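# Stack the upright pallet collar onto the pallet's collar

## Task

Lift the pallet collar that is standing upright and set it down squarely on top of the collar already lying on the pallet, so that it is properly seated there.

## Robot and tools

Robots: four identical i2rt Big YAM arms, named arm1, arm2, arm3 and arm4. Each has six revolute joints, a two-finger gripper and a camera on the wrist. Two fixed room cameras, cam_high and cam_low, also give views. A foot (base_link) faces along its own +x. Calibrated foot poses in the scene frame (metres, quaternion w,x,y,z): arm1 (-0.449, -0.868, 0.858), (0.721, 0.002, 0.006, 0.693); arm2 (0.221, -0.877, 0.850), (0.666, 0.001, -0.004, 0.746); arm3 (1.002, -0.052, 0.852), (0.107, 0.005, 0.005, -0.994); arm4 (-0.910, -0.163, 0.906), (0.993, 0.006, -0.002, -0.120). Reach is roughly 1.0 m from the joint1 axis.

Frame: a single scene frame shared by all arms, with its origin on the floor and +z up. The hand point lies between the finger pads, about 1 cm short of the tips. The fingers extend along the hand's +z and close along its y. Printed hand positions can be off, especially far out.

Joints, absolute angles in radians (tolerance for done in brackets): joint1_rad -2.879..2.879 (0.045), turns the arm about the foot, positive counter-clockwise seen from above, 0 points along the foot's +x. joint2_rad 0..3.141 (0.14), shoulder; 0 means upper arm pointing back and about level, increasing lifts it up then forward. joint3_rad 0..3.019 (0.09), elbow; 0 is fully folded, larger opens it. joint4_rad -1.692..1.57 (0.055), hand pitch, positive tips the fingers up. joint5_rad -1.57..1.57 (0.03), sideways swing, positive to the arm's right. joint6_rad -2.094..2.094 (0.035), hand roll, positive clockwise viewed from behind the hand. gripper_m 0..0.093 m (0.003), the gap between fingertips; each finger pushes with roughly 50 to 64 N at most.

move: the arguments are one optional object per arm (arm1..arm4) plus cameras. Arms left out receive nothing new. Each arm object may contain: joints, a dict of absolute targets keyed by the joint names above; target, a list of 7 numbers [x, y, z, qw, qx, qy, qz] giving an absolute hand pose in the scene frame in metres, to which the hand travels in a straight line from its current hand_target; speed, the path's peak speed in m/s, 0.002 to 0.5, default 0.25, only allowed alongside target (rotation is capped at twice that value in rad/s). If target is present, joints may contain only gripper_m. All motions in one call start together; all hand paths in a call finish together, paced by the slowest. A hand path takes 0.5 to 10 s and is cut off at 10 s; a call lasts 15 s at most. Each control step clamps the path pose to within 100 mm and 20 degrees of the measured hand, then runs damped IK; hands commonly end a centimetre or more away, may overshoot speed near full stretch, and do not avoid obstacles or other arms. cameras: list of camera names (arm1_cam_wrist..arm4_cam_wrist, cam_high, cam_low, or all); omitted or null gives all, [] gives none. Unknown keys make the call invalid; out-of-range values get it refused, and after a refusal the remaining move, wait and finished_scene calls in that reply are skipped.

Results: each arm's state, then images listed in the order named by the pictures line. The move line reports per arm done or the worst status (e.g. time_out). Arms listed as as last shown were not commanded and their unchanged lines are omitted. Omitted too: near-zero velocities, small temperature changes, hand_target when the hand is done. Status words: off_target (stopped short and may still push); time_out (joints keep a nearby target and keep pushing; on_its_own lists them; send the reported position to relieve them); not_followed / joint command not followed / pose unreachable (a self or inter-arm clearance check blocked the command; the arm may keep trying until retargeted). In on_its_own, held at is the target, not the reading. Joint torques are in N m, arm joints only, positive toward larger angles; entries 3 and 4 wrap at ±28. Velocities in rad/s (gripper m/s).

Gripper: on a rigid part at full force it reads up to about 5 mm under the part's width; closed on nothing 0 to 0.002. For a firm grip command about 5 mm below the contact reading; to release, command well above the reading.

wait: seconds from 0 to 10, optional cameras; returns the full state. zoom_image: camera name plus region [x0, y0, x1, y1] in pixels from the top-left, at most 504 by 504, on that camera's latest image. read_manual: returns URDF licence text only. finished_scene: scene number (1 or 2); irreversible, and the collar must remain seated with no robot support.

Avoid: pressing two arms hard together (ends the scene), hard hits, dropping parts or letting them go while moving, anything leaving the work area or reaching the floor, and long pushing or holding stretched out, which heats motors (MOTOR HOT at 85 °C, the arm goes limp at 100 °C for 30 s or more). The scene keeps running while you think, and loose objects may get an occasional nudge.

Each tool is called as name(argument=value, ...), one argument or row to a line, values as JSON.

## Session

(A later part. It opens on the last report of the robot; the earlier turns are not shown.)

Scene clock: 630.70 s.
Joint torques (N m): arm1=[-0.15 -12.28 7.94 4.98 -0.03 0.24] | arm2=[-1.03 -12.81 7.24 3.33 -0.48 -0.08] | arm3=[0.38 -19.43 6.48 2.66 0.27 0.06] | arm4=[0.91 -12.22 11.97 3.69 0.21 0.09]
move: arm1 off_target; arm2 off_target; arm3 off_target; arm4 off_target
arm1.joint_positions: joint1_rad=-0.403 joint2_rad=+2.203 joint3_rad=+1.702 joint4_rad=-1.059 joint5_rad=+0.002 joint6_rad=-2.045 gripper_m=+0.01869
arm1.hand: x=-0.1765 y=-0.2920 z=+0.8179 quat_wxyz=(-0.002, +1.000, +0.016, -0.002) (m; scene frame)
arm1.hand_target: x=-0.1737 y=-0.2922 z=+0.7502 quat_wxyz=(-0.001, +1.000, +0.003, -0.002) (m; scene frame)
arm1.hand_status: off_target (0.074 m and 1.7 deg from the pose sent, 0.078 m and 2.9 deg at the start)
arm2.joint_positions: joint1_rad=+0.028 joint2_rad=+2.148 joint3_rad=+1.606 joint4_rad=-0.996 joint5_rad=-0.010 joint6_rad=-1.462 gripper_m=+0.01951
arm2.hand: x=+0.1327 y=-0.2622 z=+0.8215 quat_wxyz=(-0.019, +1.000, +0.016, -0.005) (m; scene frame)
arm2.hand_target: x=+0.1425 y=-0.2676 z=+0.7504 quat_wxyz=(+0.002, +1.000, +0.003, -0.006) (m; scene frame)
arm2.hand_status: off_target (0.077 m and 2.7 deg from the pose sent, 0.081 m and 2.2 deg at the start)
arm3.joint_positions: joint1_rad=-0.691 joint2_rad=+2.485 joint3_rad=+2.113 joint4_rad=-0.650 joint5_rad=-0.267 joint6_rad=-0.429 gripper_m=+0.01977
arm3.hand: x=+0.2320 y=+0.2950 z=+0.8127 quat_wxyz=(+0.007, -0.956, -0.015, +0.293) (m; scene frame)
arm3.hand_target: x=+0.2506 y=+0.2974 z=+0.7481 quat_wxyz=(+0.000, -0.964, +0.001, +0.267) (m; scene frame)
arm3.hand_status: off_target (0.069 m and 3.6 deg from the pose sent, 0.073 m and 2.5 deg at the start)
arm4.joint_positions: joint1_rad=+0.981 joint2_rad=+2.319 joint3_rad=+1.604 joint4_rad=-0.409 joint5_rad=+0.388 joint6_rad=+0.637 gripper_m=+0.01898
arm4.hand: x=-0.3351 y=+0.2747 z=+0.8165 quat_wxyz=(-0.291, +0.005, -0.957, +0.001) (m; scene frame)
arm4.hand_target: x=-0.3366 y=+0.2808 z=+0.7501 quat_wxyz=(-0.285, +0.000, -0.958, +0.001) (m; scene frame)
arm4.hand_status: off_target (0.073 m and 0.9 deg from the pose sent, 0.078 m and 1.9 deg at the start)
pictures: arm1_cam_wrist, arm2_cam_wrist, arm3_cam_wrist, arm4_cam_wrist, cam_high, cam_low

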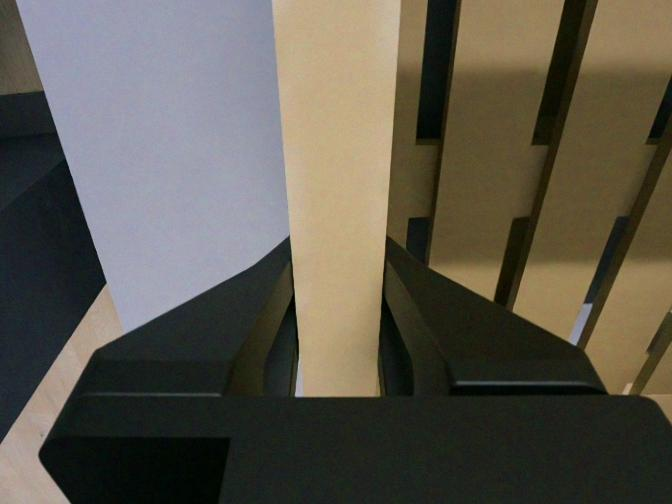

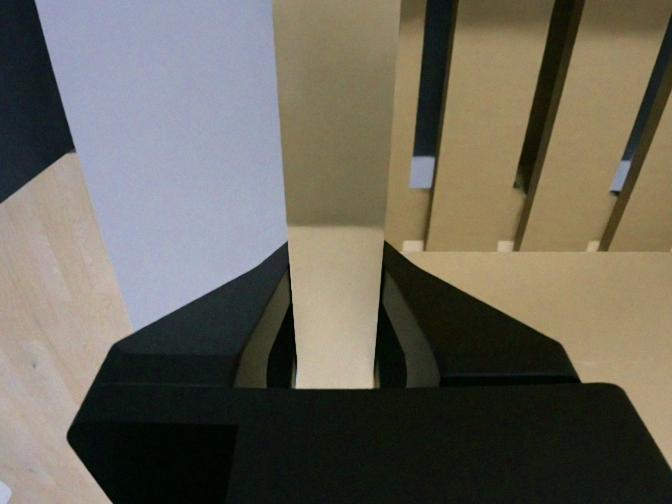

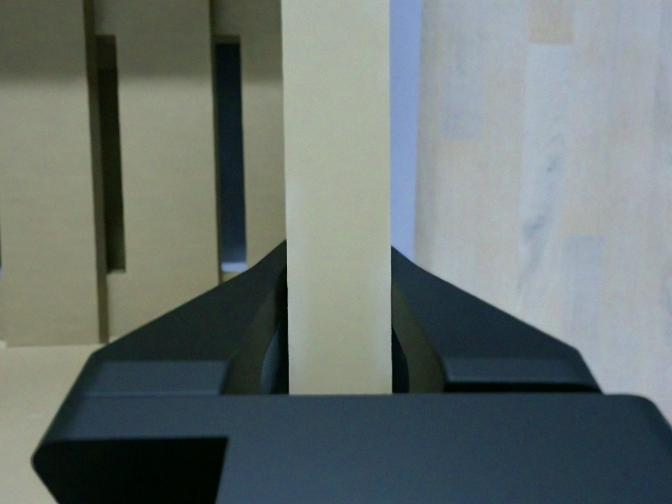

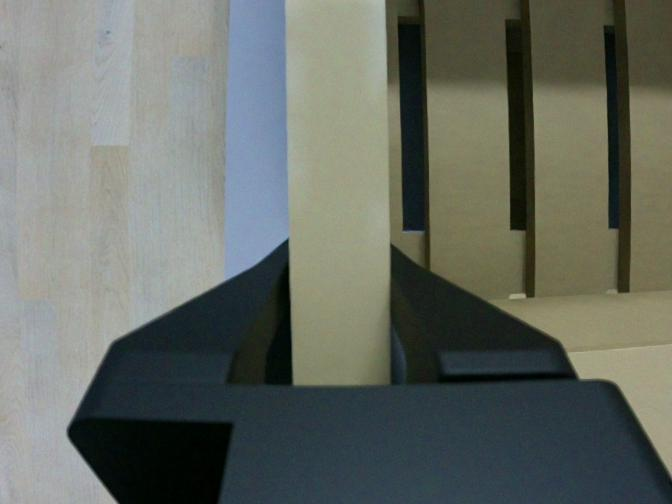

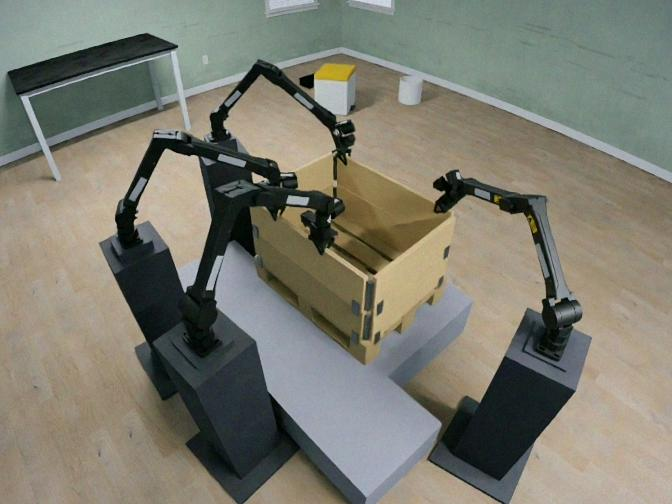

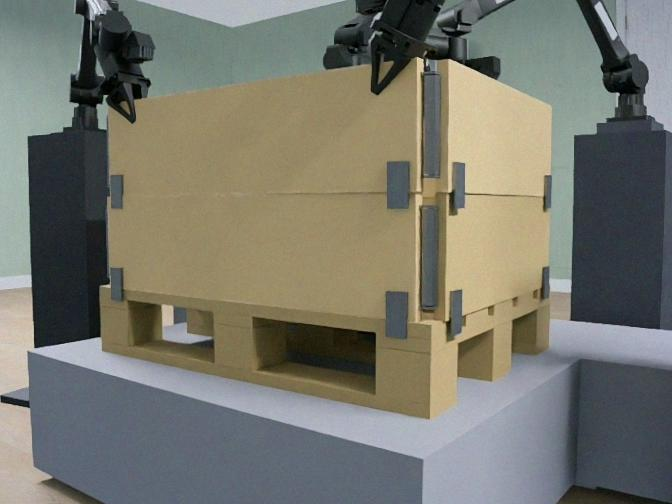

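move(
  arm1={"joints":{"gripper_m":0.06}},
  arm2={"joints":{"gripper_m":0.06}},
  arm3={"joints":{"gripper_m":0.06}},
  arm4={"joints":{"gripper_m":0.06}},
)

zoom_image(
  camera="cam_low",
  region=[80, 20, 580, 360],
)

Scene clock: 634.50 s.
Joint torques (N m): arm1=[-0.03 -18.26 7.94 0.47 -0.1 0.11] | arm2=[-0.67 -18.9 6.99 0.4 -0.23 -0.09] | arm3=[0.32 -19.37 6.82 1.36 0.03 0.05] | arm4=[0.15 -14.68 8.61 1.92 0.04 0.03]
move: arm1 done; arm2 done; arm3 done; arm4 done
arm1.joint_positions: joint1_rad=-0.405 joint2_rad=+2.273 joint3_rad=+1.698 joint4_rad=-0.950 joint5_rad=+0.014 joint6_rad=-2.027 gripper_m=+0.05989
arm1.joint_status: all done
arm1.hand: x=-0.1688 y=-0.2827 z=+0.7740 quat_wxyz=(-0.015, +1.000, +0.006, +0.011) (m; scene frame)
arm2.joint_positions: joint1_rad=+0.024 joint2_rad=+2.215 joint3_rad=+1.605 joint4_rad=-0.919 joint5_rad=-0.017 joint6_rad=-1.451 gripper_m=+0.05990
arm2.joint_status: all done
arm2.hand: x=+0.1338 y=-0.2556 z=+0.7817 quat_wxyz=(-0.023, +1.000, +0.009, -0.009) (m; scene frame)
arm3.joint_positions: joint1_rad=-0.689 joint2_rad=+2.484 joint3_rad=+2.109 joint4_rad=-0.612 joint5_rad=-0.261 joint6_rad=-0.419 gripper_m=+0.05993
arm3.joint_status: all done
arm3.hand: x=+0.2257 y=+0.2974 z=+0.8162 quat_wxyz=(+0.016, -0.952, -0.013, +0.307) (m; scene frame)
arm4.joint_positions: joint1_rad=+0.988 joint2_rad=+2.345 joint3_rad=+1.646 joint4_rad=-0.356 joint5_rad=+0.404 joint6_rad=+0.643 gripper_m=+0.05993
arm4.joint_status: all done
arm4.hand: x=-0.3197 y=+0.2930 z=+0.8215 quat_wxyz=(-0.319, -0.003, -0.948, -0.017) (m; scene frame)
pictures: arm1_cam_wrist, arm2_cam_wrist, arm3_cam_wrist, arm4_cam_wrist, cam_high, cam_low

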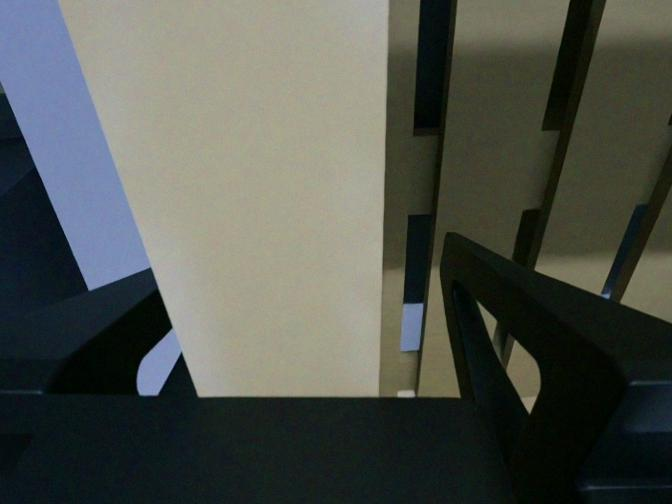

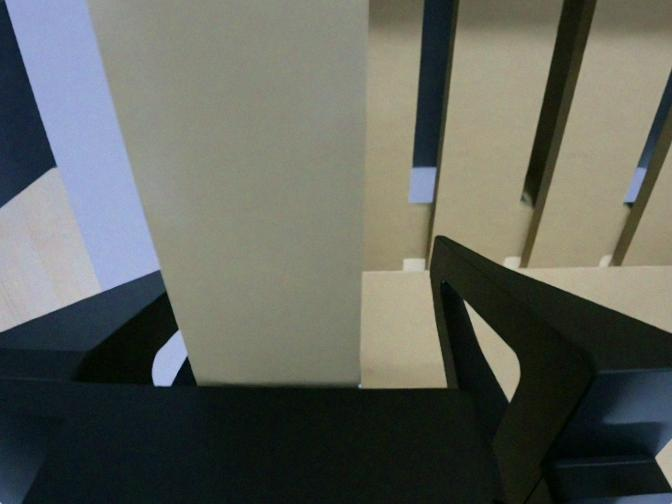

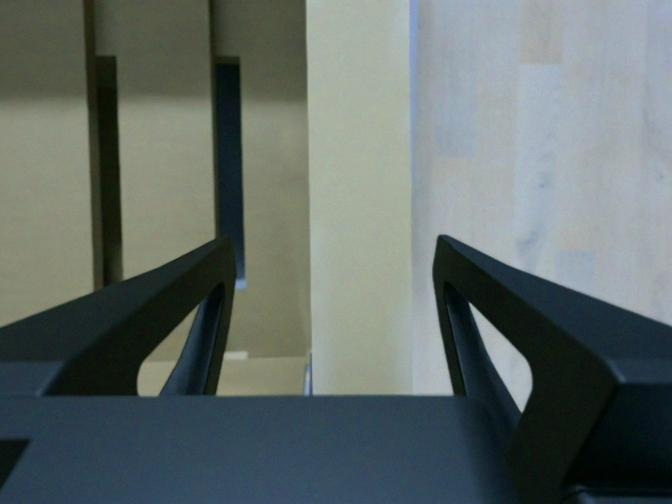

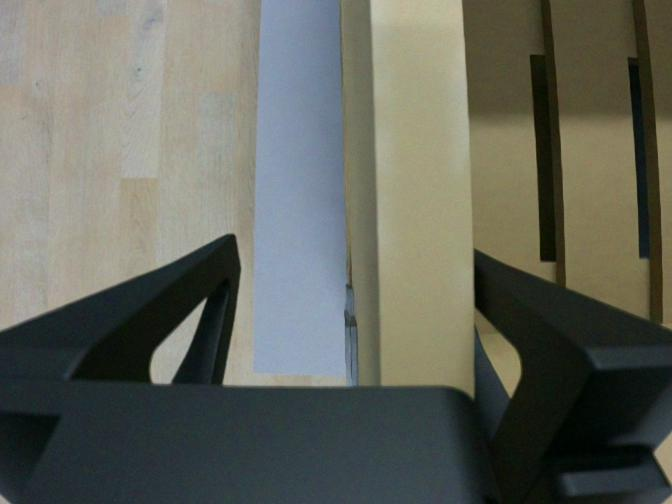

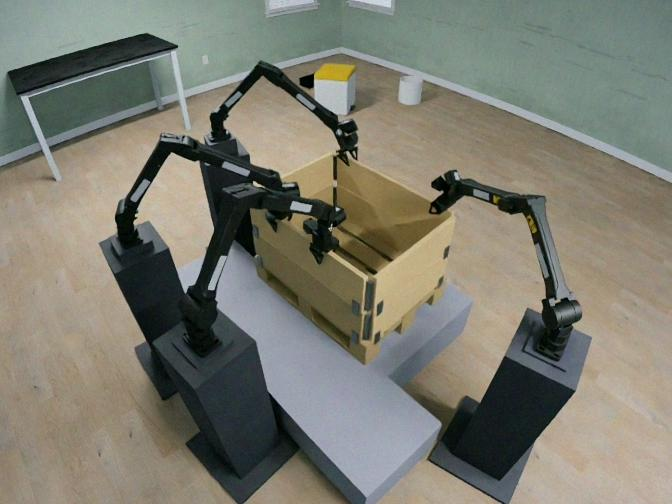

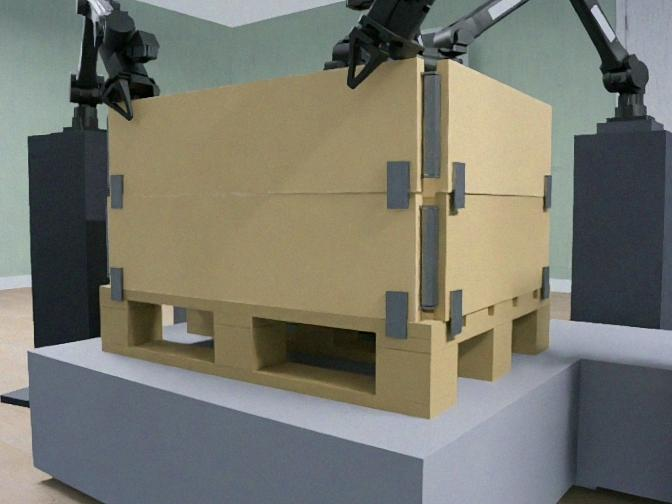

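Scaled by 1.008 from the camera's 672x504 image, which has a finer 960x720 frame.

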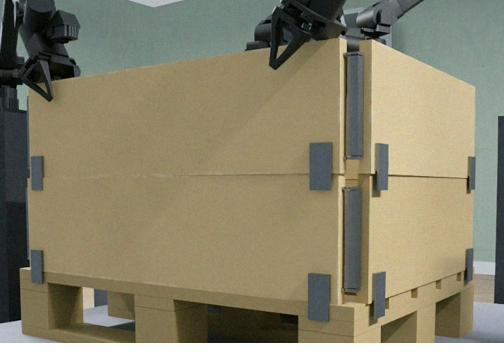

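move(
  arm1={"joints":{"gripper_m":0.09}},
  arm2={"joints":{"gripper_m":0.09}},
  arm3={"joints":{"gripper_m":0.09}},
  arm4={"joints":{"gripper_m":0.09}},
  cameras=[],
)

move(
  arm1={"target":[-0.172,-0.293,0.98,0,1,0.003,0.004],"speed":0.12},
  arm2={"target":[0.136,-0.263,0.98,0,1,0.003,-0.006],"speed":0.12},
  arm3={"target":[0.232,0.297,0.99,0,0.964,0.0,-0.268],"speed":0.12},
  arm4={"target":[-0.33,0.28,1.0,0.3,0.0,0.953,0],"speed":0.12},
  cameras=["cam_low","cam_high","arm1_cam_wrist","arm4_cam_wrist"],
)

zoom_image(
  camera="cam_low",
  region=[80, 20, 580, 360],
)

zoom_image(
  camera="cam_high",
  region=[240, 140, 480, 370],
)

Scene clock: 640.87 s.
Joint torques (N m): arm1=[-0.03 -18.32 7.94 0.46 -0.1 0.12] | arm2=[-0.44 -18.96 7.01 0.4 -0.23 -0.1] | arm3=[0.15 -19.43 6.83 1.39 0.04 0.04] | arm4=[-0.15 -15.15 7.6 1.43 0.04 0.03]
move: arm1 done; arm2 done; arm3 done; arm4 done
arm1.joint_positions: joint1_rad=-0.405 joint2_rad=+2.273 joint3_rad=+1.698 joint4_rad=-0.950 joint5_rad=+0.006 joint6_rad=-2.027 gripper_m=+0.08976
arm1.joint_status: all done
arm1.hand: x=-0.1700 y=-0.2821 z=+0.7740 quat_wxyz=(-0.017, +1.000, +0.006, +0.007) (m; scene frame)
arm2.joint_positions: joint1_rad=+0.021 joint2_rad=+2.215 joint3_rad=+1.605 joint4_rad=-0.919 joint5_rad=-0.017 joint6_rad=-1.451 gripper_m=+0.08978
arm2.joint_status: all done
arm2.hand: x=+0.1354 y=-0.2553 z=+0.7817 quat_wxyz=(-0.023, +1.000, +0.008, -0.009) (m; scene frame)
arm3.joint_positions: joint1_rad=-0.689 joint2_rad=+2.484 joint3_rad=+2.109 joint4_rad=-0.612 joint5_rad=-0.261 joint6_rad=-0.419 gripper_m=+0.08981
arm3.joint_status: all done
arm3.hand: x=+0.2257 y=+0.2974 z=+0.8162 quat_wxyz=(+0.016, -0.952, -0.013, +0.307) (m; scene frame)
arm4.joint_positions: joint1_rad=+0.992 joint2_rad=+2.351 joint3_rad=+1.658 joint4_rad=-0.340 joint5_rad=+0.393 joint6_rad=+0.643 gripper_m=+0.08979
arm4.joint_status: all done
arm4.hand: x=-0.3168 y=+0.3016 z=+0.8233 quat_wxyz=(-0.324, -0.002, -0.946, -0.029) (m; scene frame)
pictures: none

Scene clock: 643.83 s.
Joint torques (N m): arm1=[0.21 -21.13 15.5 -0.54 0 0.08] | arm2=[0.15 -23.24 13.07 -0.49 -0.18 -0.11] | arm3=[0.85 -25.05 13.93 0.62 -0.09 0.03] | arm4=[-0.15 -22.3 14.38 0.61 0.41 -0.08]
move: arm1 off_target; arm2 off_target; arm3 off_target; arm4 off_target
arm1.joint_positions: joint1_rad=-0.405 joint2_rad=+2.063 joint3_rad=+1.823 joint4_rad=-1.386 joint5_rad=+0.020 joint6_rad=-2.027 gripper_m=+0.08989
arm1.hand: x=-0.1796 y=-0.3110 z=+0.9475 quat_wxyz=(+0.032, +0.999, +0.006, -0.008) (m; scene frame)
arm1.hand_target: x=-0.1717 y=-0.2955 z=+0.9803 quat_wxyz=(+0.002, +1.000, +0.003, +0.008) (m; scene frame)
arm1.hand_status: off_target (0.038 m and 3.9 deg from the pose sent, 0.206 m and 2.0 deg at the start)
arm2.joint_positions: joint1_rad=+0.021 joint2_rad=+2.027 joint3_rad=+1.779 joint4_rad=-1.376 joint5_rad=-0.017 joint6_rad=-1.459 gripper_m=+0.08992
arm2.hand: x=+0.1374 y=-0.2765 z=+0.9546 quat_wxyz=(+0.024, +1.000, +0.011, -0.003) (m; scene frame)
arm2.hand_target: x=+0.1361 y=-0.2640 z=+0.9801 quat_wxyz=(+0.000, +1.000, +0.007, -0.006) (m; scene frame)
arm2.hand_status: off_target (0.029 m and 2.9 deg from the pose sent, 0.198 m and 2.7 deg at the start)
arm3.joint_positions: joint1_rad=-0.689 joint2_rad=+2.396 joint3_rad=+2.385 joint4_rad=-1.106 joint5_rad=-0.243 joint6_rad=-0.427 gripper_m=+0.08994
arm3.hand: x=+0.2410 y=+0.2908 z=+0.9656 quat_wxyz=(-0.004, -0.969, -0.006, +0.248) (m; scene frame)
arm3.hand_target: x=+0.2339 y=+0.2981 z=+0.9897 quat_wxyz=(+0.006, -0.964, -0.002, +0.266) (m; scene frame)
arm3.hand_status: off_target (0.027 m and 2.4 deg from the pose sent, 0.174 m and 5.2 deg at the start)
arm4.joint_positions: joint1_rad=+0.991 joint2_rad=+2.096 joint3_rad=+1.661 joint4_rad=-0.732 joint5_rad=+0.399 joint6_rad=+0.643 gripper_m=+0.08993
arm4.hand: x=-0.3470 y=+0.2707 z=+0.9648 quat_wxyz=(-0.279, +0.010, -0.960, +0.017) (m; scene frame)
arm4.hand_target: x=-0.3317 y=+0.2789 z=+1.0002 quat_wxyz=(-0.300, +0.000, -0.954, +0.000) (m; scene frame)
arm4.hand_status: off_target (0.040 m and 3.4 deg from the pose sent, 0.178 m and 4.4 deg at the start)
pictures: arm1_cam_wrist, arm4_cam_wrist, cam_high, cam_low

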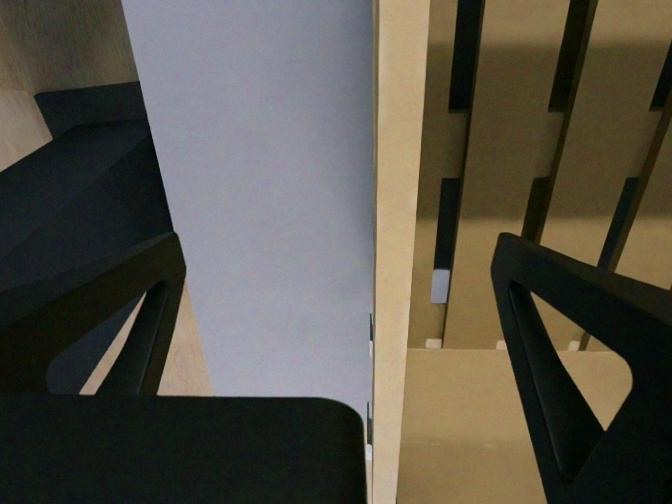

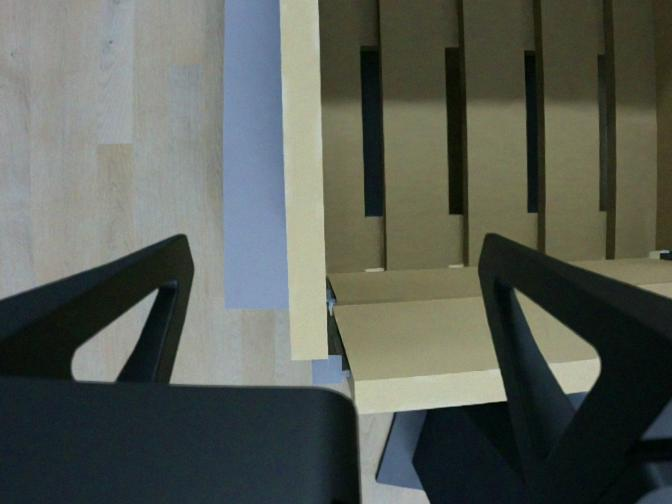

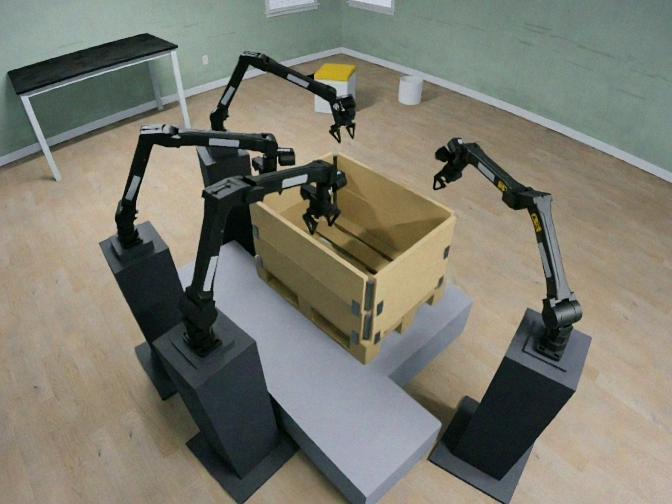

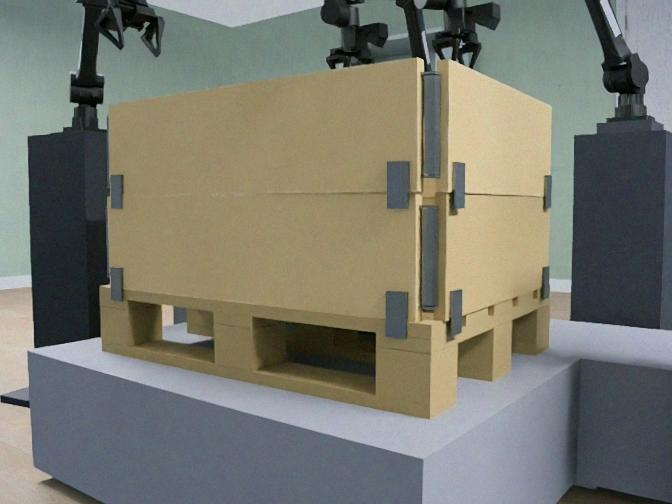

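Scaled by 1.008 from the camera's 672x504 image, which has a finer 960x720 frame.

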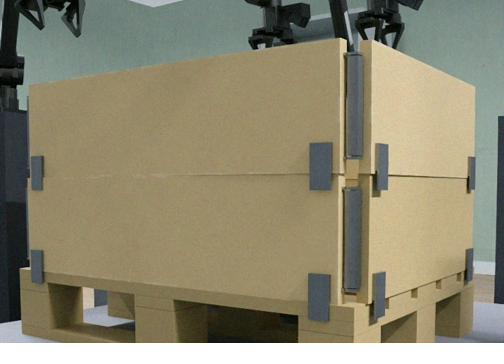

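Scaled by 2.100 from the camera's 672x504 image, which has a finer 960x720 frame.

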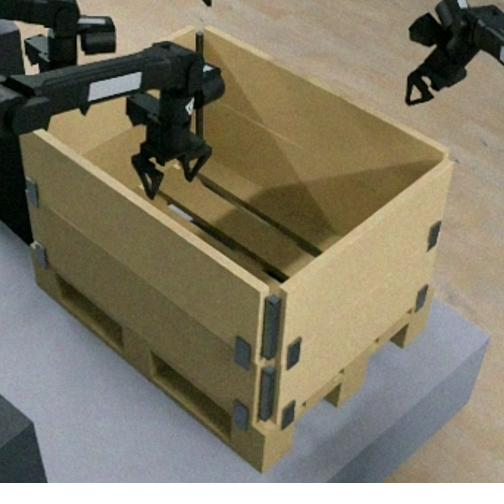

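Seated square.

finished_scene(
  scene=1,
)

The scene is finished: the task was done.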